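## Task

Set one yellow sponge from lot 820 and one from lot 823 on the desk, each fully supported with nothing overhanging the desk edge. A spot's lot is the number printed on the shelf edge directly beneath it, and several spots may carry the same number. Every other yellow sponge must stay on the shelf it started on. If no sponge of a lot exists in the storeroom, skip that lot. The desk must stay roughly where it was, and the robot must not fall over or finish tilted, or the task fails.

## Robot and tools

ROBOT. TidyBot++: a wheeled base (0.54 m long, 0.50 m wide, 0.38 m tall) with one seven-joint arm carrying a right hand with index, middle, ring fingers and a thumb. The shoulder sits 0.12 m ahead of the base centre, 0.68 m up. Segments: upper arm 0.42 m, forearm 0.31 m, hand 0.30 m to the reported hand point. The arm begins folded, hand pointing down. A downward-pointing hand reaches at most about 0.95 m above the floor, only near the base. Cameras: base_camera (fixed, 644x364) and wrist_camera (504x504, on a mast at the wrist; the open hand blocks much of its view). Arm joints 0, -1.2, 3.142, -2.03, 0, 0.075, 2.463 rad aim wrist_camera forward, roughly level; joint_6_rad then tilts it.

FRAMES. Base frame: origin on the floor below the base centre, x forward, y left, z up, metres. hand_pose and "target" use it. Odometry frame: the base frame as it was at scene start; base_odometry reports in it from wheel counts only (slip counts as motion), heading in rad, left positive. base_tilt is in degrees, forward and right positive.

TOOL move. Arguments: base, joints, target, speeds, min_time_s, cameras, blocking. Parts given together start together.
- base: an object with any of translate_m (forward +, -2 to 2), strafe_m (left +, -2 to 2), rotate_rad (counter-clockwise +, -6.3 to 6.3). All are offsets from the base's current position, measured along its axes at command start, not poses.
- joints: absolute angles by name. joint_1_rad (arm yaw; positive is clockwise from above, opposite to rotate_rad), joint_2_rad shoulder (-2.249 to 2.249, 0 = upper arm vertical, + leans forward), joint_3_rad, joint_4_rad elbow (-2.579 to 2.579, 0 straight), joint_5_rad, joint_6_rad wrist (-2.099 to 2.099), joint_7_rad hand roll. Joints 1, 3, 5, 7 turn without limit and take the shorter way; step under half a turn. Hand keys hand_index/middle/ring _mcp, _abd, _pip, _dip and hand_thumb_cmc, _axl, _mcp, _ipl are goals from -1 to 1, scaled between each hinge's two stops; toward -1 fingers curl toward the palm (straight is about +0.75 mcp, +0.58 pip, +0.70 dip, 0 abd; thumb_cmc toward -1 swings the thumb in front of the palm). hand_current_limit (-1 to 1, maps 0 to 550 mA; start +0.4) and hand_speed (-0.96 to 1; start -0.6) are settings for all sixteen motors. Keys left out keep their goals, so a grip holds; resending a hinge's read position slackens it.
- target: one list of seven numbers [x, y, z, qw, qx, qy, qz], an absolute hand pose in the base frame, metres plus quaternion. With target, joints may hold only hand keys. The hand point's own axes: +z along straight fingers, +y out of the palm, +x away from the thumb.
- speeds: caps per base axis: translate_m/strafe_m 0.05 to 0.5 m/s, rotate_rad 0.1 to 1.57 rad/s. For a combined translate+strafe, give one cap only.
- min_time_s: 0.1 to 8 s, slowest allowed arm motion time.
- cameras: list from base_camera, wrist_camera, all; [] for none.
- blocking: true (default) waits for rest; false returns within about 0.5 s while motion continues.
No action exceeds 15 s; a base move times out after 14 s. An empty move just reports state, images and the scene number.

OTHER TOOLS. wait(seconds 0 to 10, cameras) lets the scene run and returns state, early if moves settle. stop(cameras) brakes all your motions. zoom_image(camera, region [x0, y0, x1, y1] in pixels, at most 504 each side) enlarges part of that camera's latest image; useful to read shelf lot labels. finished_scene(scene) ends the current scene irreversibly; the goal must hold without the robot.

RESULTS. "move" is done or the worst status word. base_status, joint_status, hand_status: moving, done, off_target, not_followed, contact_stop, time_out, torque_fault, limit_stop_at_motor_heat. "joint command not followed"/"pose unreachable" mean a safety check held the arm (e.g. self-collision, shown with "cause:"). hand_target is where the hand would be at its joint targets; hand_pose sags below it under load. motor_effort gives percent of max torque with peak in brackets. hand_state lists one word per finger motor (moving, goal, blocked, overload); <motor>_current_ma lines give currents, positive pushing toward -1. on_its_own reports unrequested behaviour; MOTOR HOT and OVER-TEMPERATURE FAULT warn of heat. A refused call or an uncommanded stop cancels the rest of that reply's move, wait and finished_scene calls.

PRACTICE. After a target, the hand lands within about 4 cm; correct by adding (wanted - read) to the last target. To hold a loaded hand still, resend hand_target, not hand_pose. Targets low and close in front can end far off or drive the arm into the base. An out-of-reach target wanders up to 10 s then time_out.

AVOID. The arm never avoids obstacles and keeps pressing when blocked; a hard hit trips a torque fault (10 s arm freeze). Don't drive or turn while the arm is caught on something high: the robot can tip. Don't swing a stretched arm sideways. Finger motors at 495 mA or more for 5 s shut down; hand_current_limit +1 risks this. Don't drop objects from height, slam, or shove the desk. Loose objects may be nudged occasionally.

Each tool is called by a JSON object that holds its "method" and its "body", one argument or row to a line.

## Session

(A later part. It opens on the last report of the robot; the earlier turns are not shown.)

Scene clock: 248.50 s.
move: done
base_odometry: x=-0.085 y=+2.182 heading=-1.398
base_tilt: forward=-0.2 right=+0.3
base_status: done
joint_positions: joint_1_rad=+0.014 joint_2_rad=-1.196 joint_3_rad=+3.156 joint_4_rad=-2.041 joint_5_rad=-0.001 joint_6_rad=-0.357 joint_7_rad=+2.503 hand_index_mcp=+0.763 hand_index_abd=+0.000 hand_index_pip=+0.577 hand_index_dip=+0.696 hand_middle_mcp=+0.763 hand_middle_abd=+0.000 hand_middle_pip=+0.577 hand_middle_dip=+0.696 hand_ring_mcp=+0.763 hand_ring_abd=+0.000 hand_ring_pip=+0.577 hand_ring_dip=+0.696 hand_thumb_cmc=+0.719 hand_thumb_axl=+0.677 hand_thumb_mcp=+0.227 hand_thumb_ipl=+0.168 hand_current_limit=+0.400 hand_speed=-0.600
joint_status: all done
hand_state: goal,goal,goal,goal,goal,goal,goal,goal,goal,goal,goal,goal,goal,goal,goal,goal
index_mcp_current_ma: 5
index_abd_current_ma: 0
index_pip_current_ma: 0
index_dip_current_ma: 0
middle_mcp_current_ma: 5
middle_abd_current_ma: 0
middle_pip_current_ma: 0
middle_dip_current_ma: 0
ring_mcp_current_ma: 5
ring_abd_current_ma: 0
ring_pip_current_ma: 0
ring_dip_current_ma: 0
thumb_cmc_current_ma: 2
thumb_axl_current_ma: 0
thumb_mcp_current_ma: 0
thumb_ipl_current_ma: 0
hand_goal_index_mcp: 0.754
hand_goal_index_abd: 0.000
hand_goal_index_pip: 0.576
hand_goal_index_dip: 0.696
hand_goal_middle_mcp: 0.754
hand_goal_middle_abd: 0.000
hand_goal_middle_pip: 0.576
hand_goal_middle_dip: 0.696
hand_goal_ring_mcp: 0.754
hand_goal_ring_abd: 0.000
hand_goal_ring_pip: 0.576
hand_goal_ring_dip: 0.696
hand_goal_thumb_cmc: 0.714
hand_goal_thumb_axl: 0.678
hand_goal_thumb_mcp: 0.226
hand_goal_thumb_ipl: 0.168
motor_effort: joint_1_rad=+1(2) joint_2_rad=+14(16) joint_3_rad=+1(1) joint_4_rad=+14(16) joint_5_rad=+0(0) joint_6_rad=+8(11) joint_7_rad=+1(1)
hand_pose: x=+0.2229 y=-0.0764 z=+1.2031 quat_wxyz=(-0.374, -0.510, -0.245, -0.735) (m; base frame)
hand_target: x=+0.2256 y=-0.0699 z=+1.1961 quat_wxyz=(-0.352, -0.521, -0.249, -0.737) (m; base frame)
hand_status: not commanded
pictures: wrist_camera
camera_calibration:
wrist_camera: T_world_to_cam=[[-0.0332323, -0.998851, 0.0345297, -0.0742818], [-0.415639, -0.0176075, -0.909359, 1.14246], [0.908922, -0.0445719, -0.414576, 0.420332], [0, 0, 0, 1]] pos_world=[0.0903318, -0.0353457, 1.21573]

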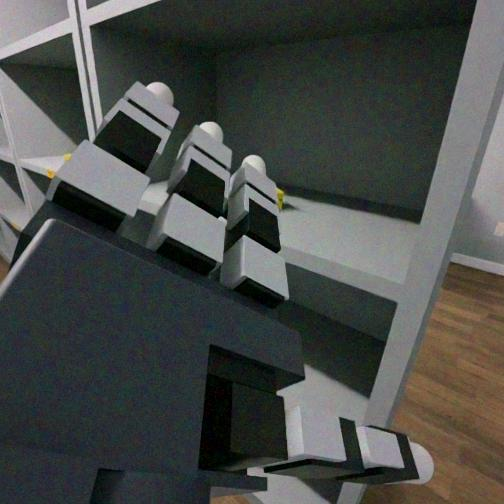

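{"method": "move", "body": {
  "base": {"rotate_rad":0.45},
  "cameras": ["wrist_camera"]
}}

{"method": "zoom_image", "body": {
  "camera": "wrist_camera",
  "region": [290, 100, 504, 420]
}}

Scene clock: 256.27 s.
move: done
base_odometry: x=-0.085 y=+2.182 heading=-0.950
base_tilt: forward=-0.2 right=+0.3
base_status: done
joint_positions: joint_1_rad=+0.014 joint_2_rad=-1.196 joint_3_rad=+3.156 joint_4_rad=-2.041 joint_5_rad=-0.001 joint_6_rad=-0.357 joint_7_rad=+2.503 hand_index_mcp=+0.763 hand_index_abd=+0.000 hand_index_pip=+0.577 hand_index_dip=+0.696 hand_middle_mcp=+0.763 hand_middle_abd=+0.000 hand_middle_pip=+0.577 hand_middle_dip=+0.696 hand_ring_mcp=+0.763 hand_ring_abd=+0.000 hand_ring_pip=+0.577 hand_ring_dip=+0.696 hand_thumb_cmc=+0.719 hand_thumb_axl=+0.677 hand_thumb_mcp=+0.227 hand_thumb_ipl=+0.168 hand_current_limit=+0.400 hand_speed=-0.600
joint_status: not commanded
hand_state: goal,goal,goal,goal,goal,goal,goal,goal,goal,goal,goal,goal,goal,goal,goal,goal
index_mcp_current_ma: 5
index_abd_current_ma: 0
index_pip_current_ma: 0
index_dip_current_ma: 0
middle_mcp_current_ma: 5
middle_abd_current_ma: 0
middle_pip_current_ma: 0
middle_dip_current_ma: 0
ring_mcp_current_ma: 5
ring_abd_current_ma: 0
ring_pip_current_ma: 0
ring_dip_current_ma: 0
thumb_cmc_current_ma: 2
thumb_axl_current_ma: 0
thumb_mcp_current_ma: 0
thumb_ipl_current_ma: 0
hand_goal_index_mcp: 0.754
hand_goal_index_abd: 0.000
hand_goal_index_pip: 0.576
hand_goal_index_dip: 0.696
hand_goal_middle_mcp: 0.754
hand_goal_middle_abd: 0.000
hand_goal_middle_pip: 0.576
hand_goal_middle_dip: 0.696
hand_goal_ring_mcp: 0.754
hand_goal_ring_abd: 0.000
hand_goal_ring_pip: 0.576
hand_goal_ring_dip: 0.696
hand_goal_thumb_cmc: 0.714
hand_goal_thumb_axl: 0.678
hand_goal_thumb_mcp: 0.226
hand_goal_thumb_ipl: 0.168
motor_effort: joint_1_rad=+1(2) joint_2_rad=+14(14) joint_3_rad=+1(1) joint_4_rad=+13(14) joint_5_rad=+0(0) joint_6_rad=+8(9) joint_7_rad=+0(1)
hand_pose: x=+0.2230 y=-0.0763 z=+1.2031 quat_wxyz=(-0.374, -0.510, -0.245, -0.735) (m; base frame)
hand_target: x=+0.2256 y=-0.0699 z=+1.1961 quat_wxyz=(-0.352, -0.521, -0.249, -0.737) (m; base frame)
hand_status: not commanded
pictures: wrist_camera
camera_calibration:
wrist_camera: T_world_to_cam=[[-0.0330984, -0.998854, 0.0345821, -0.0743576], [-0.415642, -0.0177106, -0.909356, 1.14245], [0.908926, -0.044472, -0.414579, 0.420339], [0, 0, 0, 1]] pos_world=[0.0903316, -0.0353456, 1.21573]

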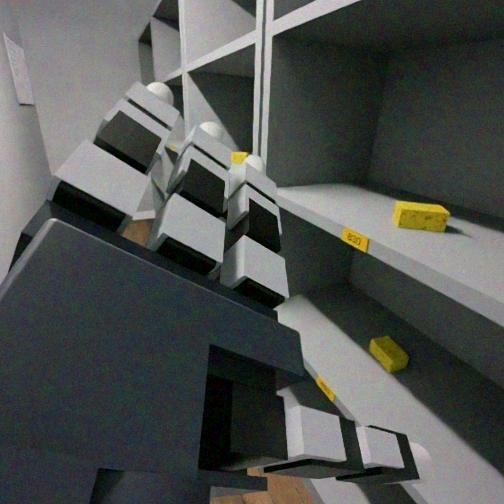

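Scaled by 1.575 from the camera's 504x504 image, which has a finer 720x720 frame.

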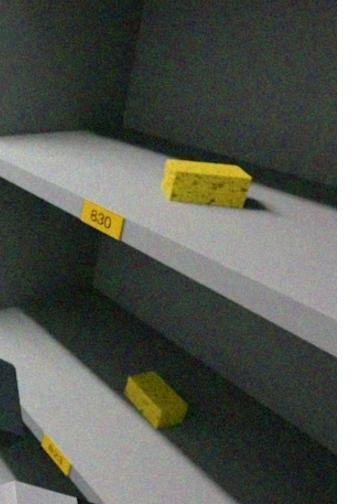

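{"method": "zoom_image", "body": {
  "camera": "wrist_camera",
  "region": [300, 360, 360, 420]
}}

{"method": "zoom_image", "body": {
  "camera": "wrist_camera",
  "region": [330, 210, 390, 270]
}}

Scaled by 8.400 from the camera's 504x504 image, which has a finer 720x720 frame.

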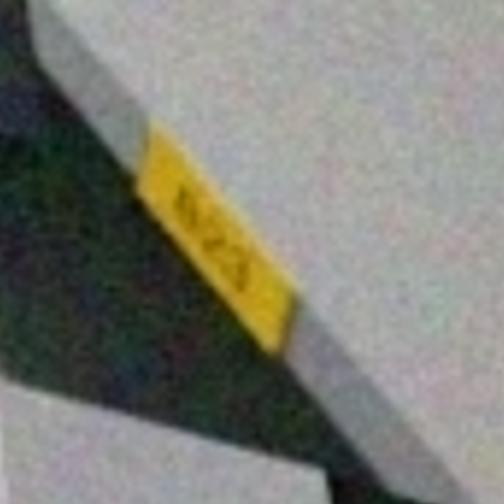

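Scaled by 8.400 from the camera's 504x504 image, which has a finer 720x720 frame.

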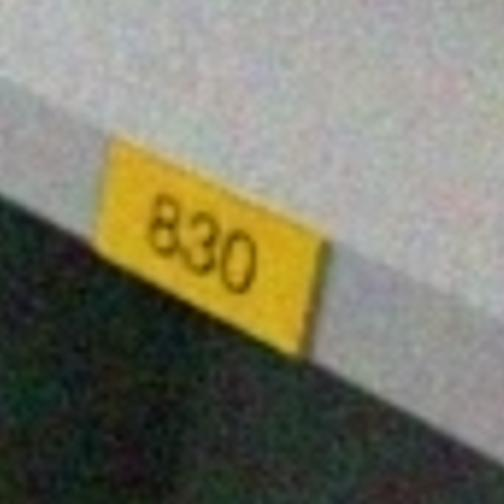

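{"method": "move", "body": {
  "base": {"rotate_rad":-0.3},
  "joints": {"joint_6_rad":-0.65},
  "cameras": ["wrist_camera"]
}}

{"method": "zoom_image", "body": {
  "camera": "wrist_camera",
  "region": [260, 200, 420, 360]
}}

Scene clock: 359.07 s.
move: done
base_odometry: x=-0.085 y=+2.182 heading=-1.248
base_tilt: forward=-0.2 right=+0.3
base_status: done
joint_positions: joint_1_rad=+0.014 joint_2_rad=-1.196 joint_3_rad=+3.156 joint_4_rad=-2.039 joint_5_rad=-0.001 joint_6_rad=-0.596 joint_7_rad=+2.503 hand_index_mcp=+0.764 hand_index_abd=+0.001 hand_index_pip=+0.577 hand_index_dip=+0.696 hand_middle_mcp=+0.764 hand_middle_abd=+0.001 hand_middle_pip=+0.577 hand_middle_dip=+0.696 hand_ring_mcp=+0.764 hand_ring_abd=+0.001 hand_ring_pip=+0.577 hand_ring_dip=+0.696 hand_thumb_cmc=+0.719 hand_thumb_axl=+0.677 hand_thumb_mcp=+0.227 hand_thumb_ipl=+0.168 hand_current_limit=+0.400 hand_speed=-0.600
joint_status: all done
hand_state: goal,goal,goal,goal,goal,goal,goal,goal,goal,goal,goal,goal,goal,goal,goal,goal
index_mcp_current_ma: 5
index_abd_current_ma: 0
index_pip_current_ma: 0
index_dip_current_ma: 0
middle_mcp_current_ma: 5
middle_abd_current_ma: 0
middle_pip_current_ma: 0
middle_dip_current_ma: 0
ring_mcp_current_ma: 5
ring_abd_current_ma: 0
ring_pip_current_ma: 0
ring_dip_current_ma: 0
thumb_cmc_current_ma: 2
thumb_axl_current_ma: 0
thumb_mcp_current_ma: 0
thumb_ipl_current_ma: 0
hand_goal_index_mcp: 0.754
hand_goal_index_abd: 0.000
hand_goal_index_pip: 0.576
hand_goal_index_dip: 0.696
hand_goal_middle_mcp: 0.754
hand_goal_middle_abd: 0.000
hand_goal_middle_pip: 0.576
hand_goal_middle_dip: 0.696
hand_goal_ring_mcp: 0.754
hand_goal_ring_abd: 0.000
hand_goal_ring_pip: 0.576
hand_goal_ring_dip: 0.696
hand_goal_thumb_cmc: 0.714
hand_goal_thumb_axl: 0.678
hand_goal_thumb_mcp: 0.226
hand_goal_thumb_ipl: 0.168
motor_effort: joint_1_rad=+1(2) joint_2_rad=+13(15) joint_3_rad=+1(1) joint_4_rad=+14(17) joint_5_rad=+0(0) joint_6_rad=+9(11) joint_7_rad=+1(1)
hand_pose: x=+0.2525 y=-0.0760 z=+1.1381 quat_wxyz=(-0.340, -0.594, -0.286, -0.671) (m; base frame)
hand_target: x=+0.2543 y=-0.0699 z=+1.1254 quat_wxyz=(-0.319, -0.608, -0.291, -0.666) (m; base frame)
hand_status: not commanded
pictures: wrist_camera
camera_calibration:
wrist_camera: T_world_to_cam=[[-0.0213963, -0.999103, 0.0365525, -0.0760094], [-0.616439, -0.0156004, -0.787248, 1.00754], [0.787112, -0.0393765, -0.615552, 0.626475], [0, 0, 0, 1]] pos_world=[0.126351, -0.0355548, 1.18159]

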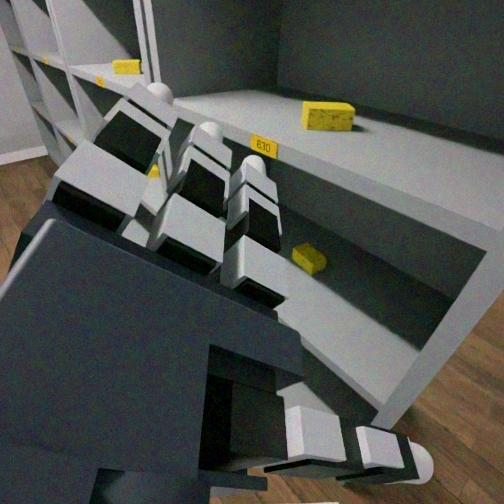

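Scaled by 3.150 from the camera's 504x504 image, which has a finer 720x720 frame.

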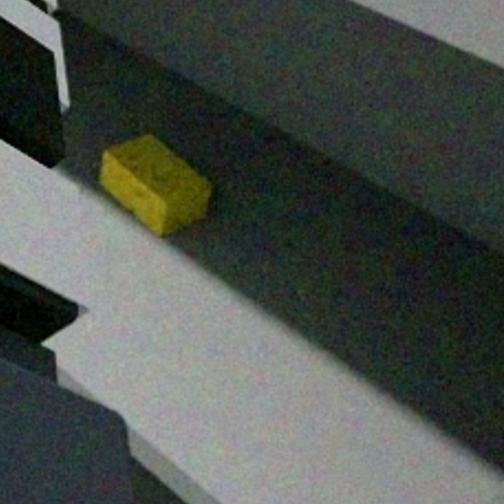

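{"method": "move", "body": {
  "base": {"rotate_rad":-0.823}
}}

{"method": "move", "body": {
  "base": {"translate_m":-0.07,"strafe_m":0.68},
  "cameras": ["all"]
}}

{"method": "zoom_image", "body": {
  "camera": "wrist_camera",
  "region": [280, 200, 480, 400]
}}

Scene clock: 369.03 s.
move: done
base_odometry: x=-0.085 y=+2.182 heading=-2.069
base_tilt: forward=-0.2 right=+0.3
base_status: done
joint_positions: joint_1_rad=+0.014 joint_2_rad=-1.196 joint_3_rad=+3.156 joint_4_rad=-2.039 joint_5_rad=-0.001 joint_6_rad=-0.596 joint_7_rad=+2.503 hand_index_mcp=+0.764 hand_index_abd=+0.001 hand_index_pip=+0.577 hand_index_dip=+0.696 hand_middle_mcp=+0.764 hand_middle_abd=+0.001 hand_middle_pip=+0.577 hand_middle_dip=+0.696 hand_ring_mcp=+0.764 hand_ring_abd=+0.001 hand_ring_pip=+0.577 hand_ring_dip=+0.696 hand_thumb_cmc=+0.719 hand_thumb_axl=+0.677 hand_thumb_mcp=+0.227 hand_thumb_ipl=+0.168 hand_current_limit=+0.400 hand_speed=-0.600
joint_status: not commanded
hand_state: goal,goal,goal,goal,goal,goal,goal,goal,goal,goal,goal,goal,goal,goal,goal,goal
index_mcp_current_ma: 5
index_abd_current_ma: 0
index_pip_current_ma: 0
index_dip_current_ma: 0
middle_mcp_current_ma: 5
middle_abd_current_ma: 0
middle_pip_current_ma: 0
middle_dip_current_ma: 0
ring_mcp_current_ma: 5
ring_abd_current_ma: 0
ring_pip_current_ma: 0
ring_dip_current_ma: 0
thumb_cmc_current_ma: 2
thumb_axl_current_ma: 0
thumb_mcp_current_ma: 0
thumb_ipl_current_ma: 0
hand_goal_index_mcp: 0.754
hand_goal_index_abd: 0.000
hand_goal_index_pip: 0.576
hand_goal_index_dip: 0.696
hand_goal_middle_mcp: 0.754
hand_goal_middle_abd: 0.000
hand_goal_middle_pip: 0.576
hand_goal_middle_dip: 0.696
hand_goal_ring_mcp: 0.754
hand_goal_ring_abd: 0.000
hand_goal_ring_pip: 0.576
hand_goal_ring_dip: 0.696
hand_goal_thumb_cmc: 0.714
hand_goal_thumb_axl: 0.678
hand_goal_thumb_mcp: 0.226
hand_goal_thumb_ipl: 0.168
motor_effort: joint_1_rad=+0(2) joint_2_rad=+13(14) joint_3_rad=+1(1) joint_4_rad=+13(15) joint_5_rad=+0(0) joint_6_rad=+9(9) joint_7_rad=+0(1)
hand_pose: x=+0.2525 y=-0.0760 z=+1.1381 quat_wxyz=(-0.340, -0.594, -0.286, -0.671) (m; base frame)
hand_target: x=+0.2543 y=-0.0699 z=+1.1254 quat_wxyz=(-0.319, -0.608, -0.291, -0.666) (m; base frame)
hand_status: not commanded
pictures: none

Scene clock: 371.67 s.
move: done
base_odometry: x=+0.546 y=+1.919 heading=-2.070
base_tilt: forward=-0.2 right=+0.3
base_status: done
joint_positions: joint_1_rad=+0.013 joint_2_rad=-1.196 joint_3_rad=+3.151 joint_4_rad=-2.039 joint_5_rad=-0.001 joint_6_rad=-0.596 joint_7_rad=+2.503 hand_index_mcp=+0.764 hand_index_abd=+0.001 hand_index_pip=+0.577 hand_index_dip=+0.696 hand_middle_mcp=+0.764 hand_middle_abd=+0.001 hand_middle_pip=+0.577 hand_middle_dip=+0.696 hand_ring_mcp=+0.764 hand_ring_abd=+0.001 hand_ring_pip=+0.577 hand_ring_dip=+0.696 hand_thumb_cmc=+0.719 hand_thumb_axl=+0.677 hand_thumb_mcp=+0.227 hand_thumb_ipl=+0.168 hand_current_limit=+0.400 hand_speed=-0.600
joint_status: not commanded
hand_state: goal,goal,goal,goal,goal,goal,goal,goal,goal,goal,goal,goal,goal,goal,goal,goal
index_mcp_current_ma: 5
index_abd_current_ma: 0
index_pip_current_ma: 0
index_dip_current_ma: 0
middle_mcp_current_ma: 5
middle_abd_current_ma: 0
middle_pip_current_ma: 0
middle_dip_current_ma: 0
ring_mcp_current_ma: 5
ring_abd_current_ma: 0
ring_pip_current_ma: 0
ring_dip_current_ma: 0
thumb_cmc_current_ma: 2
thumb_axl_current_ma: 0
thumb_mcp_current_ma: 0
thumb_ipl_current_ma: 0
hand_goal_index_mcp: 0.754
hand_goal_index_abd: 0.000
hand_goal_index_pip: 0.576
hand_goal_index_dip: 0.696
hand_goal_middle_mcp: 0.754
hand_goal_middle_abd: 0.000
hand_goal_middle_pip: 0.576
hand_goal_middle_dip: 0.696
hand_goal_ring_mcp: 0.754
hand_goal_ring_abd: 0.000
hand_goal_ring_pip: 0.576
hand_goal_ring_dip: 0.696
hand_goal_thumb_cmc: 0.714
hand_goal_thumb_axl: 0.678
hand_goal_thumb_mcp: 0.226
hand_goal_thumb_ipl: 0.168
motor_effort: joint_1_rad=+1(3) joint_2_rad=+14(14) joint_3_rad=+1(3) joint_4_rad=+14(15) joint_5_rad=+0(1) joint_6_rad=+9(9) joint_7_rad=+1(1)
hand_pose: x=+0.2527 y=-0.0738 z=+1.1384 quat_wxyz=(-0.340, -0.593, -0.288, -0.671) (m; base frame)
hand_target: x=+0.2543 y=-0.0699 z=+1.1254 quat_wxyz=(-0.319, -0.608, -0.291, -0.666) (m; base frame)
hand_status: not commanded
pictures: base_camera, wrist_camera
camera_calibration:
wrist_camera: T_world_to_cam=[[-0.0188086, -0.999003, 0.0404941, -0.0789845], [-0.616461, -0.0202994, -0.787124, 1.0074], [0.787161, -0.0397677, -0.615465, 0.626414], [0, 0, 0, 1]] pos_world=[0.126449, -0.033545, 1.18168]

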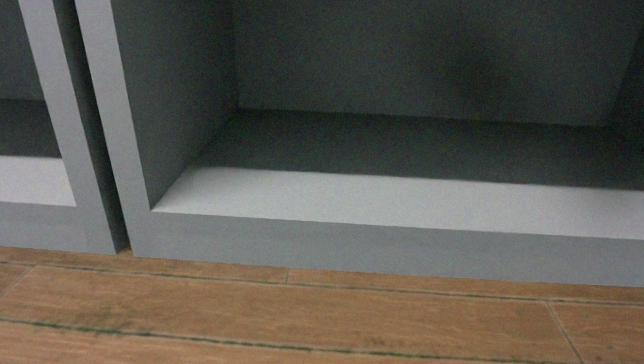

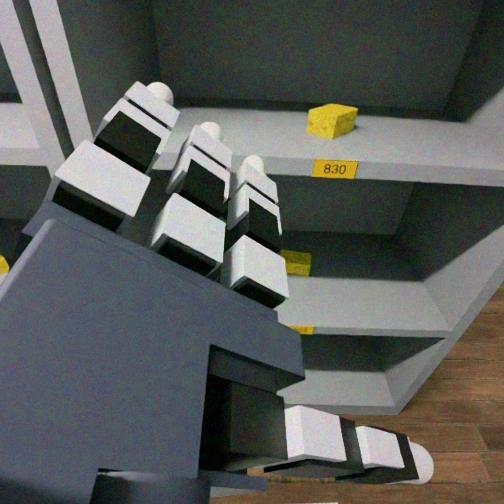

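Scaled by 2.520 from the camera's 504x504 image, which has a finer 720x720 frame.

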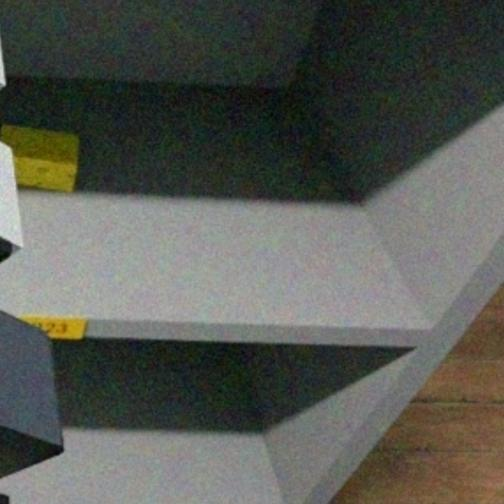

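{"method": "move", "body": {
  "base": {"strafe_m":-0.22},
  "joints": {"joint_6_rad":-0.2,"joint_7_rad":0.0,"hand_index_mcp":0.86,"hand_middle_mcp":0.86,"hand_ring_mcp":0.86,"hand_index_pip":-0.256,"hand_middle_pip":-0.256,"hand_ring_pip":-0.256,"hand_index_dip":-0.13,"hand_middle_dip":-0.13,"hand_ring_dip":-0.13,"hand_thumb_cmc":-0.571,"hand_thumb_mcp":-0.056,"hand_thumb_ipl":0.168},
  "cameras": ["wrist_camera"]
}}

{"method": "move", "body": {
  "joints": {"joint_2_rad":-0.106,"joint_4_rad":-2.115,"joint_6_rad":-0.173},
  "min_time_s": 3,
  "cameras": ["wrist_camera"]
}}

Scene clock: 423.20 s.
move: done
base_odometry: x=+0.353 y=+2.024 heading=-2.070
base_tilt: forward=-0.2 right=+0.3
base_status: done
joint_positions: joint_1_rad=+0.008 joint_2_rad=-1.196 joint_3_rad=+3.148 joint_4_rad=-2.039 joint_5_rad=-0.001 joint_6_rad=-0.300 joint_7_rad=+0.040 hand_index_mcp=+0.854 hand_index_abd=+0.001 hand_index_pip=-0.255 hand_index_dip=-0.128 hand_middle_mcp=+0.854 hand_middle_abd=+0.001 hand_middle_pip=-0.255 hand_middle_dip=-0.127 hand_ring_mcp=+0.854 hand_ring_abd=+0.001 hand_ring_pip=-0.255 hand_ring_dip=-0.127 hand_thumb_cmc=-0.568 hand_thumb_axl=+0.678 hand_thumb_mcp=-0.052 hand_thumb_ipl=+0.168 hand_current_limit=+0.400 hand_speed=-0.600
joint_status: all done
hand_state: goal,goal,goal,goal,goal,goal,goal,goal,goal,goal,goal,goal,goal,goal,goal,goal
index_mcp_current_ma: -2
index_abd_current_ma: 0
index_pip_current_ma: 0
index_dip_current_ma: 1
middle_mcp_current_ma: -2
middle_abd_current_ma: 0
middle_pip_current_ma: 0
middle_dip_current_ma: 1
ring_mcp_current_ma: -2
ring_abd_current_ma: 0
ring_pip_current_ma: 0
ring_dip_current_ma: 1
thumb_cmc_current_ma: 0
thumb_axl_current_ma: 0
thumb_mcp_current_ma: 2
thumb_ipl_current_ma: 0
hand_goal_index_mcp: 0.860
hand_goal_index_abd: 0.000
hand_goal_index_pip: -0.256
hand_goal_index_dip: -0.130
hand_goal_middle_mcp: 0.860
hand_goal_middle_abd: 0.000
hand_goal_middle_pip: -0.256
hand_goal_middle_dip: -0.130
hand_goal_ring_mcp: 0.860
hand_goal_ring_abd: 0.000
hand_goal_ring_pip: -0.256
hand_goal_ring_dip: -0.130
hand_goal_thumb_cmc: -0.570
hand_goal_thumb_axl: 0.678
hand_goal_thumb_mcp: -0.056
hand_goal_thumb_ipl: 0.168
motor_effort: joint_1_rad=+1(3) joint_2_rad=+14(16) joint_3_rad=+1(3) joint_4_rad=+14(15) joint_5_rad=+0(1) joint_6_rad=+8(10) joint_7_rad=+0(1)
hand_pose: x=+0.2722 y=+0.0168 z=+1.0922 quat_wxyz=(+0.581, -0.386, +0.379, -0.608) (m; base frame)
hand_target: x=+0.2610 y=+0.0239 z=+1.1288 quat_wxyz=(+0.615, -0.348, +0.348, -0.615) (m; base frame)
hand_status: not commanded
pictures: wrist_camera
camera_calibration:
wrist_camera: T_world_to_cam=[[0.287218, 0.747135, -0.599412, 0.600035], [-0.861207, 0.475367, 0.179859, -0.0129036], [0.41932, 0.464559, 0.779971, -0.846146], [0, 0, 0, 1]] pos_world=[0.171353, -0.0490883, 1.02196]

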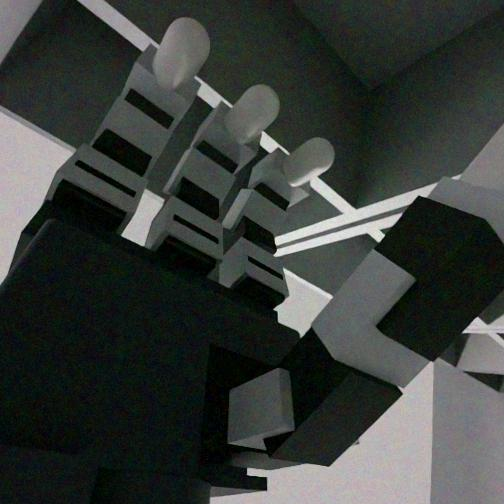

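Scene clock: 426.50 s.
move: done
base_odometry: x=+0.353 y=+2.024 heading=-2.070
base_tilt: forward=-0.2 right=+0.3
base_status: not commanded
joint_positions: joint_1_rad=+0.008 joint_2_rad=-0.115 joint_3_rad=+3.148 joint_4_rad=-2.073 joint_5_rad=-0.001 joint_6_rad=-0.268 joint_7_rad=+0.039 hand_index_mcp=+0.853 hand_index_abd=+0.001 hand_index_pip=-0.255 hand_index_dip=-0.128 hand_middle_mcp=+0.853 hand_middle_abd=+0.001 hand_middle_pip=-0.255 hand_middle_dip=-0.127 hand_ring_mcp=+0.853 hand_ring_abd=+0.001 hand_ring_pip=-0.255 hand_ring_dip=-0.127 hand_thumb_cmc=-0.568 hand_thumb_axl=+0.678 hand_thumb_mcp=-0.055 hand_thumb_ipl=+0.168 hand_current_limit=+0.400 hand_speed=-0.600
joint_status: all done
hand_state: goal,goal,goal,goal,goal,goal,goal,goal,goal,goal,goal,goal,goal,goal,goal,goal
index_mcp_current_ma: -3
index_abd_current_ma: 0
index_pip_current_ma: 0
index_dip_current_ma: 1
middle_mcp_current_ma: -3
middle_abd_current_ma: 0
middle_pip_current_ma: 0
middle_dip_current_ma: 1
ring_mcp_current_ma: -3
ring_abd_current_ma: 0
ring_pip_current_ma: 0
ring_dip_current_ma: 1
thumb_cmc_current_ma: 0
thumb_axl_current_ma: 0
thumb_mcp_current_ma: 0
thumb_ipl_current_ma: 0
hand_goal_index_mcp: 0.860
hand_goal_index_abd: 0.000
hand_goal_index_pip: -0.256
hand_goal_index_dip: -0.130
hand_goal_middle_mcp: 0.860
hand_goal_middle_abd: 0.000
hand_goal_middle_pip: -0.256
hand_goal_middle_dip: -0.130
hand_goal_ring_mcp: 0.860
hand_goal_ring_abd: 0.000
hand_goal_ring_pip: -0.256
hand_goal_ring_dip: -0.130
hand_goal_thumb_cmc: -0.570
hand_goal_thumb_axl: 0.678
hand_goal_thumb_mcp: -0.056
hand_goal_thumb_ipl: 0.168
motor_effort: joint_1_rad=+1(2) joint_2_rad=-13(16) joint_3_rad=+1(1) joint_4_rad=+15(18) joint_5_rad=+0(0) joint_6_rad=+7(10) joint_7_rad=+1(1)
hand_pose: x=+0.5486 y=+0.0145 z=+0.7290 quat_wxyz=(+0.304, -0.642, +0.627, -0.320) (m; base frame)
hand_target: x=+0.5573 y=+0.0239 z=+0.7242 quat_wxyz=(+0.326, -0.627, +0.627, -0.326) (m; base frame)
hand_status: not commanded
pictures: wrist_camera
camera_calibration:
wrist_camera: T_world_to_cam=[[-0.392103, 0.753037, -0.528384, 0.625498], [-0.241382, 0.470033, 0.849002, -0.536245], [0.887688, 0.460439, -0.00253176, -0.3642], [0, 0, 0, 1]] pos_world=[0.439116, -0.0512785, 0.784854]

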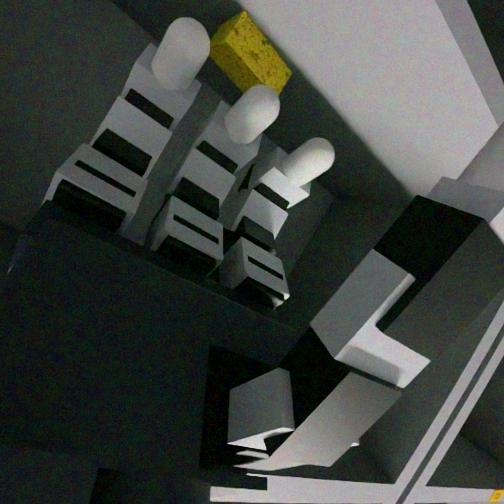

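{"method": "move", "body": {
  "base": {"strafe_m":-0.02},
  "joints": {"joint_2_rad":0.30,"joint_4_rad":-1.85,"joint_6_rad":0.02,"joint_7_rad":-0.03},
  "min_time_s": 2,
  "cameras": ["wrist_camera"]
}}

Scene clock: 460.90 s.
move: done
base_odometry: x=+0.335 y=+2.034 heading=-2.070
base_tilt: forward=-0.2 right=+0.3
base_status: done
joint_positions: joint_1_rad=+0.008 joint_2_rad=+0.283 joint_3_rad=+3.147 joint_4_rad=-1.878 joint_5_rad=-0.001 joint_6_rad=-0.076 joint_7_rad=+0.011 hand_index_mcp=+0.853 hand_index_abd=+0.001 hand_index_pip=-0.255 hand_index_dip=-0.128 hand_middle_mcp=+0.853 hand_middle_abd=+0.001 hand_middle_pip=-0.255 hand_middle_dip=-0.127 hand_ring_mcp=+0.853 hand_ring_abd=+0.001 hand_ring_pip=-0.255 hand_ring_dip=-0.127 hand_thumb_cmc=-0.569 hand_thumb_axl=+0.678 hand_thumb_mcp=-0.055 hand_thumb_ipl=+0.168 hand_current_limit=+0.400 hand_speed=-0.600
joint_status: all done
hand_state: goal,goal,goal,goal,goal,goal,goal,goal,goal,goal,goal,goal,goal,goal,goal,goal
index_mcp_current_ma: -3
index_abd_current_ma: 0
index_pip_current_ma: 0
index_dip_current_ma: 1
middle_mcp_current_ma: -3
middle_abd_current_ma: 0
middle_pip_current_ma: 0
middle_dip_current_ma: 1
ring_mcp_current_ma: -3
ring_abd_current_ma: 0
ring_pip_current_ma: 0
ring_dip_current_ma: 1
thumb_cmc_current_ma: 0
thumb_axl_current_ma: 0
thumb_mcp_current_ma: 0
thumb_ipl_current_ma: 0
hand_goal_index_mcp: 0.860
hand_goal_index_abd: 0.000
hand_goal_index_pip: -0.256
hand_goal_index_dip: -0.130
hand_goal_middle_mcp: 0.860
hand_goal_middle_abd: 0.000
hand_goal_middle_pip: -0.256
hand_goal_middle_dip: -0.130
hand_goal_ring_mcp: 0.860
hand_goal_ring_abd: 0.000
hand_goal_ring_pip: -0.256
hand_goal_ring_dip: -0.130
hand_goal_thumb_cmc: -0.570
hand_goal_thumb_axl: 0.678
hand_goal_thumb_mcp: -0.056
hand_goal_thumb_ipl: 0.168
motor_effort: joint_1_rad=+0(2) joint_2_rad=-24(25) joint_3_rad=+0(2) joint_4_rad=+13(16) joint_5_rad=+0(0) joint_6_rad=+7(8) joint_7_rad=+0(1)
hand_pose: x=+0.6824 y=+0.0155 z=+0.6577 quat_wxyz=(+0.305, -0.635, +0.637, -0.313) (m; base frame)
hand_target: x=+0.7173 y=+0.0264 z=+0.6803 quat_wxyz=(+0.348, -0.609, +0.628, -0.338) (m; base frame)
hand_status: not commanded
pictures: wrist_camera
camera_calibration:
wrist_camera: T_world_to_cam=[[-0.383962, 0.770243, -0.509215, 0.621151], [-0.2257, 0.456466, 0.860638, -0.461993], [0.89534, 0.445382, -0.0014219, -0.489248], [0, 0, 0, 1]] pos_world=[0.57227, -0.0496507, 0.713213]

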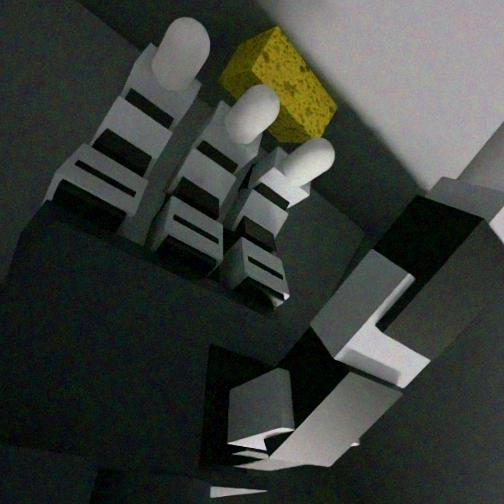

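{"method": "move", "body": {
  "joints": {"joint_2_rad":0.593,"joint_4_rad":-1.517},
  "min_time_s": 2,
  "cameras": ["wrist_camera"]
}}

Scene clock: 481.17 s.
move: done
base_odometry: x=+0.335 y=+2.034 heading=-2.070
base_tilt: forward=-0.2 right=+0.3
base_status: not commanded
joint_positions: joint_1_rad=+0.008 joint_2_rad=+0.569 joint_3_rad=+3.147 joint_4_rad=-1.544 joint_5_rad=-0.001 joint_6_rad=-0.073 joint_7_rad=+0.011 hand_index_mcp=+0.853 hand_index_abd=+0.001 hand_index_pip=-0.255 hand_index_dip=-0.128 hand_middle_mcp=+0.853 hand_middle_abd=+0.001 hand_middle_pip=-0.255 hand_middle_dip=-0.127 hand_ring_mcp=+0.853 hand_ring_abd=+0.001 hand_ring_pip=-0.255 hand_ring_dip=-0.127 hand_thumb_cmc=-0.569 hand_thumb_axl=+0.678 hand_thumb_mcp=-0.055 hand_thumb_ipl=+0.168 hand_current_limit=+0.400 hand_speed=-0.600
joint_status: all done
hand_state: goal,goal,goal,goal,goal,goal,goal,goal,goal,goal,goal,goal,goal,goal,goal,goal
index_mcp_current_ma: -3
index_abd_current_ma: 0
index_pip_current_ma: 0
index_dip_current_ma: 1
middle_mcp_current_ma: -3
middle_abd_current_ma: 0
middle_pip_current_ma: 0
middle_dip_current_ma: 1
ring_mcp_current_ma: -3
ring_abd_current_ma: 0
ring_pip_current_ma: 0
ring_dip_current_ma: 1
thumb_cmc_current_ma: 0
thumb_axl_current_ma: 0
thumb_mcp_current_ma: 0
thumb_ipl_current_ma: 0
hand_goal_index_mcp: 0.860
hand_goal_index_abd: 0.000
hand_goal_index_pip: -0.256
hand_goal_index_dip: -0.130
hand_goal_middle_mcp: 0.860
hand_goal_middle_abd: 0.000
hand_goal_middle_pip: -0.256
hand_goal_middle_dip: -0.130
hand_goal_ring_mcp: 0.860
hand_goal_ring_abd: 0.000
hand_goal_ring_pip: -0.256
hand_goal_ring_dip: -0.130
hand_goal_thumb_cmc: -0.570
hand_goal_thumb_axl: 0.678
hand_goal_thumb_mcp: -0.056
hand_goal_thumb_ipl: 0.168
motor_effort: joint_1_rad=+1(2) joint_2_rad=-31(33) joint_3_rad=+0(0) joint_4_rad=+14(16) joint_5_rad=+0(0) joint_6_rad=+7(7) joint_7_rad=+0(1)
hand_pose: x=+0.8120 y=+0.0141 z=+0.6301 quat_wxyz=(+0.320, -0.628, +0.629, -0.329) (m; base frame)
hand_target: x=+0.8438 y=+0.0263 z=+0.6466 quat_wxyz=(+0.360, -0.602, +0.621, -0.350) (m; base frame)
hand_status: not commanded
pictures: wrist_camera
camera_calibration:
wrist_camera: T_world_to_cam=[[-0.358699, 0.768896, -0.529277, 0.650162], [-0.26854, 0.458039, 0.8474, -0.365201], [0.893992, 0.446094, 0.0421812, -0.631207], [0, 0, 0, 1]] pos_world=[0.699435, -0.0510534, 0.680212]

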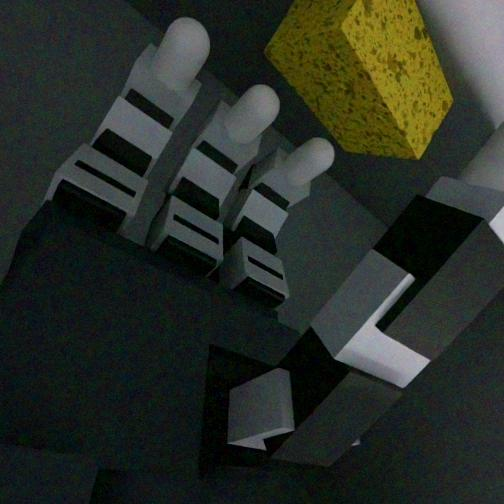

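{"method": "move", "body": {
  "joints": {"joint_2_rad":0.717,"joint_4_rad":-1.275,"joint_6_rad":-0.235},
  "min_time_s": 2,
  "cameras": ["wrist_camera"]
}}

Scene clock: 532.37 s.
move: done
base_odometry: x=+0.335 y=+2.034 heading=-2.070
base_tilt: forward=-0.2 right=+0.3
base_status: not commanded
joint_positions: joint_1_rad=+0.008 joint_2_rad=+0.688 joint_3_rad=+3.147 joint_4_rad=-1.304 joint_5_rad=-0.001 joint_6_rad=-0.152 joint_7_rad=+0.010 hand_index_mcp=+0.853 hand_index_abd=+0.001 hand_index_pip=-0.255 hand_index_dip=-0.128 hand_middle_mcp=+0.853 hand_middle_abd=+0.001 hand_middle_pip=-0.255 hand_middle_dip=-0.127 hand_ring_mcp=+0.853 hand_ring_abd=+0.001 hand_ring_pip=-0.255 hand_ring_dip=-0.127 hand_thumb_cmc=-0.569 hand_thumb_axl=+0.678 hand_thumb_mcp=-0.055 hand_thumb_ipl=+0.168 hand_current_limit=+0.400 hand_speed=-0.600
joint_status: all done
hand_state: goal,goal,goal,goal,goal,goal,goal,goal,goal,goal,goal,goal,goal,goal,goal,goal
index_mcp_current_ma: -3
index_abd_current_ma: 0
index_pip_current_ma: 0
index_dip_current_ma: 1
middle_mcp_current_ma: -3
middle_abd_current_ma: 0
middle_pip_current_ma: 0
middle_dip_current_ma: 1
ring_mcp_current_ma: -3
ring_abd_current_ma: 0
ring_pip_current_ma: 0
ring_dip_current_ma: 1
thumb_cmc_current_ma: 0
thumb_axl_current_ma: 0
thumb_mcp_current_ma: 0
thumb_ipl_current_ma: 0
hand_goal_index_mcp: 0.860
hand_goal_index_abd: 0.000
hand_goal_index_pip: -0.256
hand_goal_index_dip: -0.130
hand_goal_middle_mcp: 0.860
hand_goal_middle_abd: 0.000
hand_goal_middle_pip: -0.256
hand_goal_middle_dip: -0.130
hand_goal_ring_mcp: 0.860
hand_goal_ring_abd: 0.000
hand_goal_ring_pip: -0.256
hand_goal_ring_dip: -0.130
hand_goal_thumb_cmc: -0.570
hand_goal_thumb_axl: 0.678
hand_goal_thumb_mcp: -0.056
hand_goal_thumb_ipl: 0.168
motor_effort: joint_1_rad=+1(2) joint_2_rad=-36(36) joint_3_rad=+0(0) joint_4_rad=+15(16) joint_5_rad=+0(0) joint_6_rad=+7(9) joint_7_rad=+0(1)
hand_pose: x=+0.8804 y=+0.0135 z=+0.6434 quat_wxyz=(+0.333, -0.621, +0.621, -0.343) (m; base frame)
hand_target: x=+0.8698 y=+0.0263 z=+0.6197 quat_wxyz=(+0.317, -0.625, +0.644, -0.308) (m; base frame)
hand_status: not commanded
pictures: wrist_camera
camera_calibration:
wrist_camera: T_world_to_cam=[[-0.336003, 0.768148, -0.545024, 0.672187], [-0.305109, 0.458693, 0.834572, -0.317429], [0.891073, 0.44671, 0.0802469, -0.714516], [0, 0, 0, 1]] pos_world=[0.765692, -0.0515547, 0.688613]

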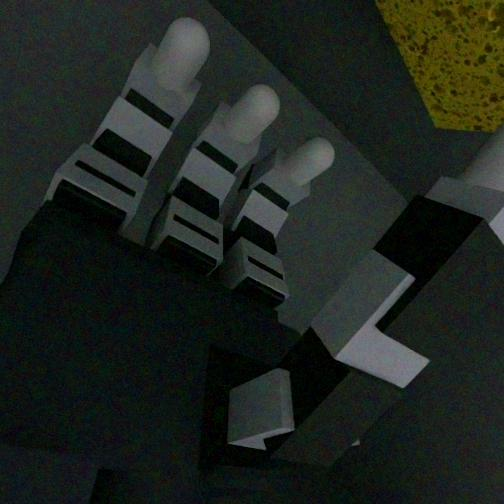

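{"method": "move", "body": {
  "joints": {"joint_2_rad":0.75,"joint_4_rad":-1.36,"joint_6_rad":-0.03},
  "min_time_s": 2,
  "cameras": ["wrist_camera"]
}}

Scene clock: 544.47 s.
move: done
base_odometry: x=+0.335 y=+2.034 heading=-2.070
base_tilt: forward=-0.2 right=+0.3
base_status: not commanded
joint_positions: joint_1_rad=+0.008 joint_2_rad=+0.720 joint_3_rad=+3.147 joint_4_rad=-1.317 joint_5_rad=-0.001 joint_6_rad=-0.125 joint_7_rad=+0.010 hand_index_mcp=+0.853 hand_index_abd=+0.001 hand_index_pip=-0.255 hand_index_dip=-0.128 hand_middle_mcp=+0.853 hand_middle_abd=+0.001 hand_middle_pip=-0.255 hand_middle_dip=-0.127 hand_ring_mcp=+0.853 hand_ring_abd=+0.001 hand_ring_pip=-0.255 hand_ring_dip=-0.127 hand_thumb_cmc=-0.569 hand_thumb_axl=+0.678 hand_thumb_mcp=-0.055 hand_thumb_ipl=+0.168 hand_current_limit=+0.400 hand_speed=-0.600
joint_status: all done
hand_state: goal,goal,goal,goal,goal,goal,goal,goal,goal,goal,goal,goal,goal,goal,goal,goal
index_mcp_current_ma: -3
index_abd_current_ma: 0
index_pip_current_ma: 0
index_dip_current_ma: 1
middle_mcp_current_ma: -3
middle_abd_current_ma: 0
middle_pip_current_ma: 0
middle_dip_current_ma: 1
ring_mcp_current_ma: -3
ring_abd_current_ma: 0
ring_pip_current_ma: 0
ring_dip_current_ma: 1
thumb_cmc_current_ma: 0
thumb_axl_current_ma: 0
thumb_mcp_current_ma: 0
thumb_ipl_current_ma: 0
hand_goal_index_mcp: 0.860
hand_goal_index_abd: 0.000
hand_goal_index_pip: -0.256
hand_goal_index_dip: -0.130
hand_goal_middle_mcp: 0.860
hand_goal_middle_abd: 0.000
hand_goal_middle_pip: -0.256
hand_goal_middle_dip: -0.130
hand_goal_ring_mcp: 0.860
hand_goal_ring_abd: 0.000
hand_goal_ring_pip: -0.256
hand_goal_ring_dip: -0.130
hand_goal_thumb_cmc: -0.570
hand_goal_thumb_axl: 0.678
hand_goal_thumb_mcp: -0.056
hand_goal_thumb_ipl: 0.168
motor_effort: joint_1_rad=+1(2) joint_2_rad=-36(37) joint_3_rad=+0(0) joint_4_rad=+15(16) joint_5_rad=+0(0) joint_6_rad=+7(8) joint_7_rad=+0(1)
hand_pose: x=+0.8803 y=+0.0135 z=+0.6182 quat_wxyz=(+0.328, -0.624, +0.624, -0.338) (m; base frame)
hand_target: x=+0.8841 y=+0.0263 z=+0.5948 quat_wxyz=(+0.344, -0.611, +0.630, -0.334) (m; base frame)
hand_status: not commanded
pictures: wrist_camera
camera_calibration:
wrist_camera: T_world_to_cam=[[-0.345725, 0.768123, -0.538945, 0.663263], [-0.290037, 0.458759, 0.839892, -0.313004], [0.892386, 0.446686, 0.0641793, -0.703669], [0, 0, 0, 1]] pos_world=[0.766469, -0.0515548, 0.665513]

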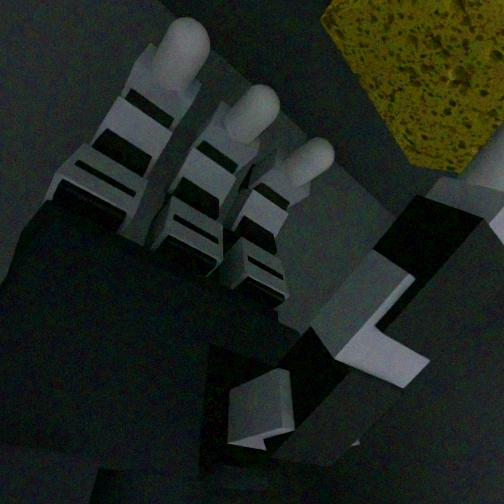

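{"method": "move", "body": {
  "joints": {"joint_2_rad":0.796,"joint_4_rad":-1.393,"joint_6_rad":0.012},
  "min_time_s": 2,
  "cameras": ["wrist_camera"]
}}

Scene clock: 569.43 s.
move: done
base_odometry: x=+0.335 y=+2.034 heading=-2.070
base_tilt: forward=-0.2 right=+0.3
base_status: not commanded
joint_positions: joint_1_rad=+0.008 joint_2_rad=+0.766 joint_3_rad=+3.147 joint_4_rad=-1.350 joint_5_rad=-0.001 joint_6_rad=-0.085 joint_7_rad=+0.010 hand_index_mcp=+0.853 hand_index_abd=+0.001 hand_index_pip=-0.255 hand_index_dip=-0.128 hand_middle_mcp=+0.853 hand_middle_abd=+0.001 hand_middle_pip=-0.255 hand_middle_dip=-0.127 hand_ring_mcp=+0.853 hand_ring_abd=+0.001 hand_ring_pip=-0.255 hand_ring_dip=-0.127 hand_thumb_cmc=-0.569 hand_thumb_axl=+0.678 hand_thumb_mcp=-0.055 hand_thumb_ipl=+0.168 hand_current_limit=+0.400 hand_speed=-0.600
joint_status: all done
hand_state: goal,goal,goal,goal,goal,goal,goal,goal,goal,goal,goal,goal,goal,goal,goal,goal
index_mcp_current_ma: -3
index_abd_current_ma: 0
index_pip_current_ma: 0
index_dip_current_ma: 1
middle_mcp_current_ma: -3
middle_abd_current_ma: 0
middle_pip_current_ma: 0
middle_dip_current_ma: 1
ring_mcp_current_ma: -3
ring_abd_current_ma: 0
ring_pip_current_ma: 0
ring_dip_current_ma: 1
thumb_cmc_current_ma: 0
thumb_axl_current_ma: 0
thumb_mcp_current_ma: 0
thumb_ipl_current_ma: 0
hand_goal_index_mcp: 0.860
hand_goal_index_abd: 0.000
hand_goal_index_pip: -0.256
hand_goal_index_dip: -0.130
hand_goal_middle_mcp: 0.860
hand_goal_middle_abd: 0.000
hand_goal_middle_pip: -0.256
hand_goal_middle_dip: -0.130
hand_goal_ring_mcp: 0.860
hand_goal_ring_abd: 0.000
hand_goal_ring_pip: -0.256
hand_goal_ring_dip: -0.130
hand_goal_thumb_cmc: -0.570
hand_goal_thumb_axl: 0.678
hand_goal_thumb_mcp: -0.056
hand_goal_thumb_ipl: 0.168
motor_effort: joint_1_rad=+0(1) joint_2_rad=-37(37) joint_3_rad=+0(0) joint_4_rad=+14(15) joint_5_rad=+0(0) joint_6_rad=+7(8) joint_7_rad=+1(1)
hand_pose: x=+0.8731 y=+0.0135 z=+0.5755 quat_wxyz=(+0.316, -0.630, +0.630, -0.325) (m; base frame)
hand_target: x=+0.8756 y=+0.0263 z=+0.5529 quat_wxyz=(+0.333, -0.617, +0.636, -0.323) (m; base frame)
hand_status: not commanded
pictures: wrist_camera
camera_calibration:
wrist_camera: T_world_to_cam=[[-0.366522, 0.768316, -0.52474, 0.647702], [-0.257006, 0.458439, 0.850753, -0.314358], [0.894209, 0.446681, 0.0294336, -0.676032], [0, 0, 0, 1]] pos_world=[0.761119, -0.0515543, 0.627215]

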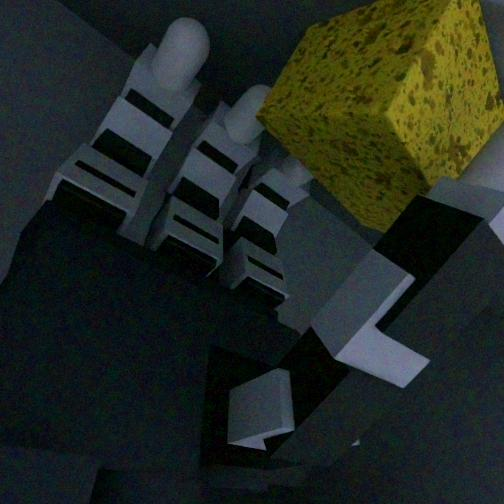

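{"method": "move", "body": {
  "joints": {"hand_speed":-0.85,"hand_thumb_mcp":-0.225,"hand_index_mcp":0.548,"hand_middle_mcp":0.548},
  "cameras": ["wrist_camera"]
}}

Scene clock: 581.20 s.
move: off_target
base_odometry: x=+0.335 y=+2.034 heading=-2.070
base_tilt: forward=-0.2 right=+0.3
base_status: not commanded
joint_positions: joint_1_rad=+0.008 joint_2_rad=+0.766 joint_3_rad=+3.147 joint_4_rad=-1.351 joint_5_rad=-0.001 joint_6_rad=-0.077 joint_7_rad=+0.009 hand_index_mcp=+0.661 hand_index_abd=+0.001 hand_index_pip=-0.222 hand_index_dip=-0.123 hand_middle_mcp=+0.598 hand_middle_abd=+0.001 hand_middle_pip=-0.234 hand_middle_dip=-0.122 hand_ring_mcp=+0.853 hand_ring_abd=+0.001 hand_ring_pip=-0.255 hand_ring_dip=-0.127 hand_thumb_cmc=-0.568 hand_thumb_axl=+0.678 hand_thumb_mcp=-0.165 hand_thumb_ipl=+0.190 hand_current_limit=+0.400 hand_speed=-0.850
joint_status: hand_index_mcp off_target (ended at +0.661, target +0.548); hand_middle_mcp off_target (ended at +0.598, target +0.548); hand_thumb_mcp off_target (ended at -0.165, target -0.225); the others done
hand_state: blocked,goal,blocked,goal,blocked,goal,blocked,goal,goal,goal,goal,goal,goal,goal,blocked,blocked
index_mcp_current_ma: 300
index_abd_current_ma: 0
index_pip_current_ma: 38
index_dip_current_ma: 3
middle_mcp_current_ma: 78
middle_abd_current_ma: 0
middle_pip_current_ma: 18
middle_dip_current_ma: 3
ring_mcp_current_ma: -3
ring_abd_current_ma: 0
ring_pip_current_ma: 0
ring_dip_current_ma: 1
thumb_cmc_current_ma: 0
thumb_axl_current_ma: 0
thumb_mcp_current_ma: 145
thumb_ipl_current_ma: 30
hand_goal_index_mcp: 0.548
hand_goal_index_abd: 0.000
hand_goal_index_pip: -0.256
hand_goal_index_dip: -0.130
hand_goal_middle_mcp: 0.548
hand_goal_middle_abd: 0.000
hand_goal_middle_pip: -0.256
hand_goal_middle_dip: -0.130
hand_goal_ring_mcp: 0.860
hand_goal_ring_abd: 0.000
hand_goal_ring_pip: -0.256
hand_goal_ring_dip: -0.130
hand_goal_thumb_cmc: -0.570
hand_goal_thumb_axl: 0.678
hand_goal_thumb_mcp: -0.224
hand_goal_thumb_ipl: 0.168
motor_effort: joint_1_rad=+1(1) joint_2_rad=-35(37) joint_3_rad=+0(0) joint_4_rad=+13(15) joint_5_rad=+0(0) joint_6_rad=+6(7) joint_7_rad=+0(1)
hand_pose: x=+0.8749 y=+0.0136 z=+0.5770 quat_wxyz=(+0.318, -0.628, +0.630, -0.327) (m; base frame)
hand_target: x=+0.8756 y=+0.0263 z=+0.5529 quat_wxyz=(+0.333, -0.617, +0.636, -0.323) (m; base frame)
hand_status: not commanded
pictures: wrist_camera
camera_calibration:
wrist_camera: T_world_to_cam=[[-0.361945, 0.769075, -0.526801, 0.646243], [-0.263134, 0.457846, 0.849198, -0.308847], [0.894291, 0.445982, 0.0366551, -0.681983], [0, 0, 0, 1]] pos_world=[0.762527, -0.0514531, 0.627712]

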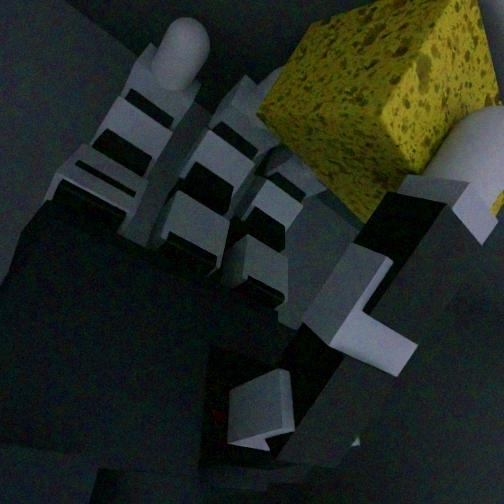

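{"method": "move", "body": {
  "joints": {"hand_thumb_mcp":-0.28,"hand_index_mcp":0.53,"hand_middle_mcp":0.48}
}}

{"method": "move", "body": {
  "joints": {"joint_2_rad":0.72,"joint_4_rad":-1.33,"joint_6_rad":-0.08},
  "min_time_s": 3,
  "cameras": ["wrist_camera"]
}}

Scene clock: 590.50 s.
move: off_target
base_odometry: x=+0.335 y=+2.034 heading=-2.070
base_tilt: forward=-0.2 right=+0.3
base_status: not commanded
joint_positions: joint_1_rad=+0.008 joint_2_rad=+0.766 joint_3_rad=+3.147 joint_4_rad=-1.351 joint_5_rad=-0.001 joint_6_rad=-0.076 joint_7_rad=+0.009 hand_index_mcp=+0.649 hand_index_abd=+0.000 hand_index_pip=-0.218 hand_index_dip=-0.121 hand_middle_mcp=+0.572 hand_middle_abd=+0.001 hand_middle_pip=-0.223 hand_middle_dip=-0.120 hand_ring_mcp=+0.853 hand_ring_abd=+0.001 hand_ring_pip=-0.255 hand_ring_dip=-0.127 hand_thumb_cmc=-0.564 hand_thumb_axl=+0.679 hand_thumb_mcp=-0.165 hand_thumb_ipl=+0.197 hand_current_limit=+0.400 hand_speed=-0.850
joint_status: hand_index_mcp off_target (ended at +0.649, target +0.530); hand_middle_mcp off_target (ended at +0.572, target +0.480); hand_thumb_mcp off_target (ended at -0.165, target -0.280)
hand_state: blocked,goal,blocked,goal,blocked,goal,blocked,goal,goal,goal,goal,goal,goal,goal,blocked,blocked
index_mcp_current_ma: 330
index_abd_current_ma: 0
index_pip_current_ma: 45
index_dip_current_ma: 4
middle_mcp_current_ma: 216
middle_abd_current_ma: 0
middle_pip_current_ma: 36
middle_dip_current_ma: 5
ring_mcp_current_ma: -3
ring_abd_current_ma: 0
ring_pip_current_ma: 0
ring_dip_current_ma: 1
thumb_cmc_current_ma: 2
thumb_axl_current_ma: 0
thumb_mcp_current_ma: 385
thumb_ipl_current_ma: 48
hand_goal_index_mcp: 0.530
hand_goal_index_abd: 0.000
hand_goal_index_pip: -0.256
hand_goal_index_dip: -0.130
hand_goal_middle_mcp: 0.480
hand_goal_middle_abd: 0.000
hand_goal_middle_pip: -0.256
hand_goal_middle_dip: -0.130
hand_goal_ring_mcp: 0.860
hand_goal_ring_abd: 0.000
hand_goal_ring_pip: -0.256
hand_goal_ring_dip: -0.130
hand_goal_thumb_cmc: -0.570
hand_goal_thumb_axl: 0.678
hand_goal_thumb_mcp: -0.280
hand_goal_thumb_ipl: 0.168
motor_effort: joint_1_rad=+0(1) joint_2_rad=-35(36) joint_3_rad=+0(0) joint_4_rad=+13(14) joint_5_rad=+0(0) joint_6_rad=+6(6) joint_7_rad=+1(1)
hand_pose: x=+0.8752 y=+0.0136 z=+0.5772 quat_wxyz=(+0.319, -0.628, +0.630, -0.328) (m; base frame)
hand_target: x=+0.8756 y=+0.0263 z=+0.5529 quat_wxyz=(+0.333, -0.617, +0.636, -0.323) (m; base frame)
hand_status: not commanded
pictures: none

Scene clock: 593.80 s.
move: done
base_odometry: x=+0.335 y=+2.034 heading=-2.070
base_tilt: forward=-0.2 right=+0.3
base_status: not commanded
joint_positions: joint_1_rad=+0.008 joint_2_rad=+0.750 joint_3_rad=+3.147 joint_4_rad=-1.351 joint_5_rad=-0.001 joint_6_rad=-0.076 joint_7_rad=+0.009 hand_index_mcp=+0.645 hand_index_abd=-0.001 hand_index_pip=-0.213 hand_index_dip=-0.116 hand_middle_mcp=+0.568 hand_middle_abd=+0.001 hand_middle_pip=-0.221 hand_middle_dip=-0.118 hand_ring_mcp=+0.853 hand_ring_abd=+0.001 hand_ring_pip=-0.255 hand_ring_dip=-0.127 hand_thumb_cmc=-0.562 hand_thumb_axl=+0.680 hand_thumb_mcp=-0.165 hand_thumb_ipl=+0.198 hand_current_limit=+0.400 hand_speed=-0.850
joint_status: all done
hand_state: blocked,goal,blocked,goal,blocked,goal,blocked,goal,goal,goal,goal,goal,goal,goal,blocked,blocked
index_mcp_current_ma: 308
index_abd_current_ma: 0
index_pip_current_ma: 55
index_dip_current_ma: 9
middle_mcp_current_ma: 201
middle_abd_current_ma: 0
middle_pip_current_ma: 39
middle_dip_current_ma: 7
ring_mcp_current_ma: -3
ring_abd_current_ma: 0
ring_pip_current_ma: 0
ring_dip_current_ma: 1
thumb_cmc_current_ma: 4
thumb_axl_current_ma: 1
thumb_mcp_current_ma: 385
thumb_ipl_current_ma: 50
hand_goal_index_mcp: 0.530
hand_goal_index_abd: 0.000
hand_goal_index_pip: -0.256
hand_goal_index_dip: -0.130
hand_goal_middle_mcp: 0.480
hand_goal_middle_abd: 0.000
hand_goal_middle_pip: -0.256
hand_goal_middle_dip: -0.130
hand_goal_ring_mcp: 0.860
hand_goal_ring_abd: 0.000
hand_goal_ring_pip: -0.256
hand_goal_ring_dip: -0.130
hand_goal_thumb_cmc: -0.570
hand_goal_thumb_axl: 0.678
hand_goal_thumb_mcp: -0.280
hand_goal_thumb_ipl: 0.168
motor_effort: joint_1_rad=+1(2) joint_2_rad=-37(37) joint_3_rad=+0(0) joint_4_rad=+15(15) joint_5_rad=+0(0) joint_6_rad=+7(8) joint_7_rad=+1(1)
hand_pose: x=+0.8767 y=+0.0136 z=+0.5890 quat_wxyz=(+0.323, -0.626, +0.627, -0.333) (m; base frame)
hand_target: x=+0.8862 y=+0.0263 z=+0.6218 quat_wxyz=(+0.348, -0.609, +0.628, -0.338) (m; base frame)
hand_status: not commanded
pictures: wrist_camera
camera_calibration:
wrist_camera: T_world_to_cam=[[-0.353171, 0.769013, -0.532813, 0.649118], [-0.277172, 0.45794, 0.84467, -0.303628], [0.893558, 0.445993, 0.0514179, -0.692127], [0, 0, 0, 1]] pos_world=[0.763548, -0.0514532, 0.637911]

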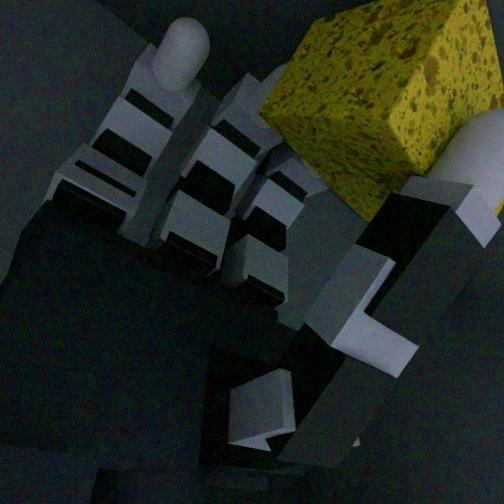

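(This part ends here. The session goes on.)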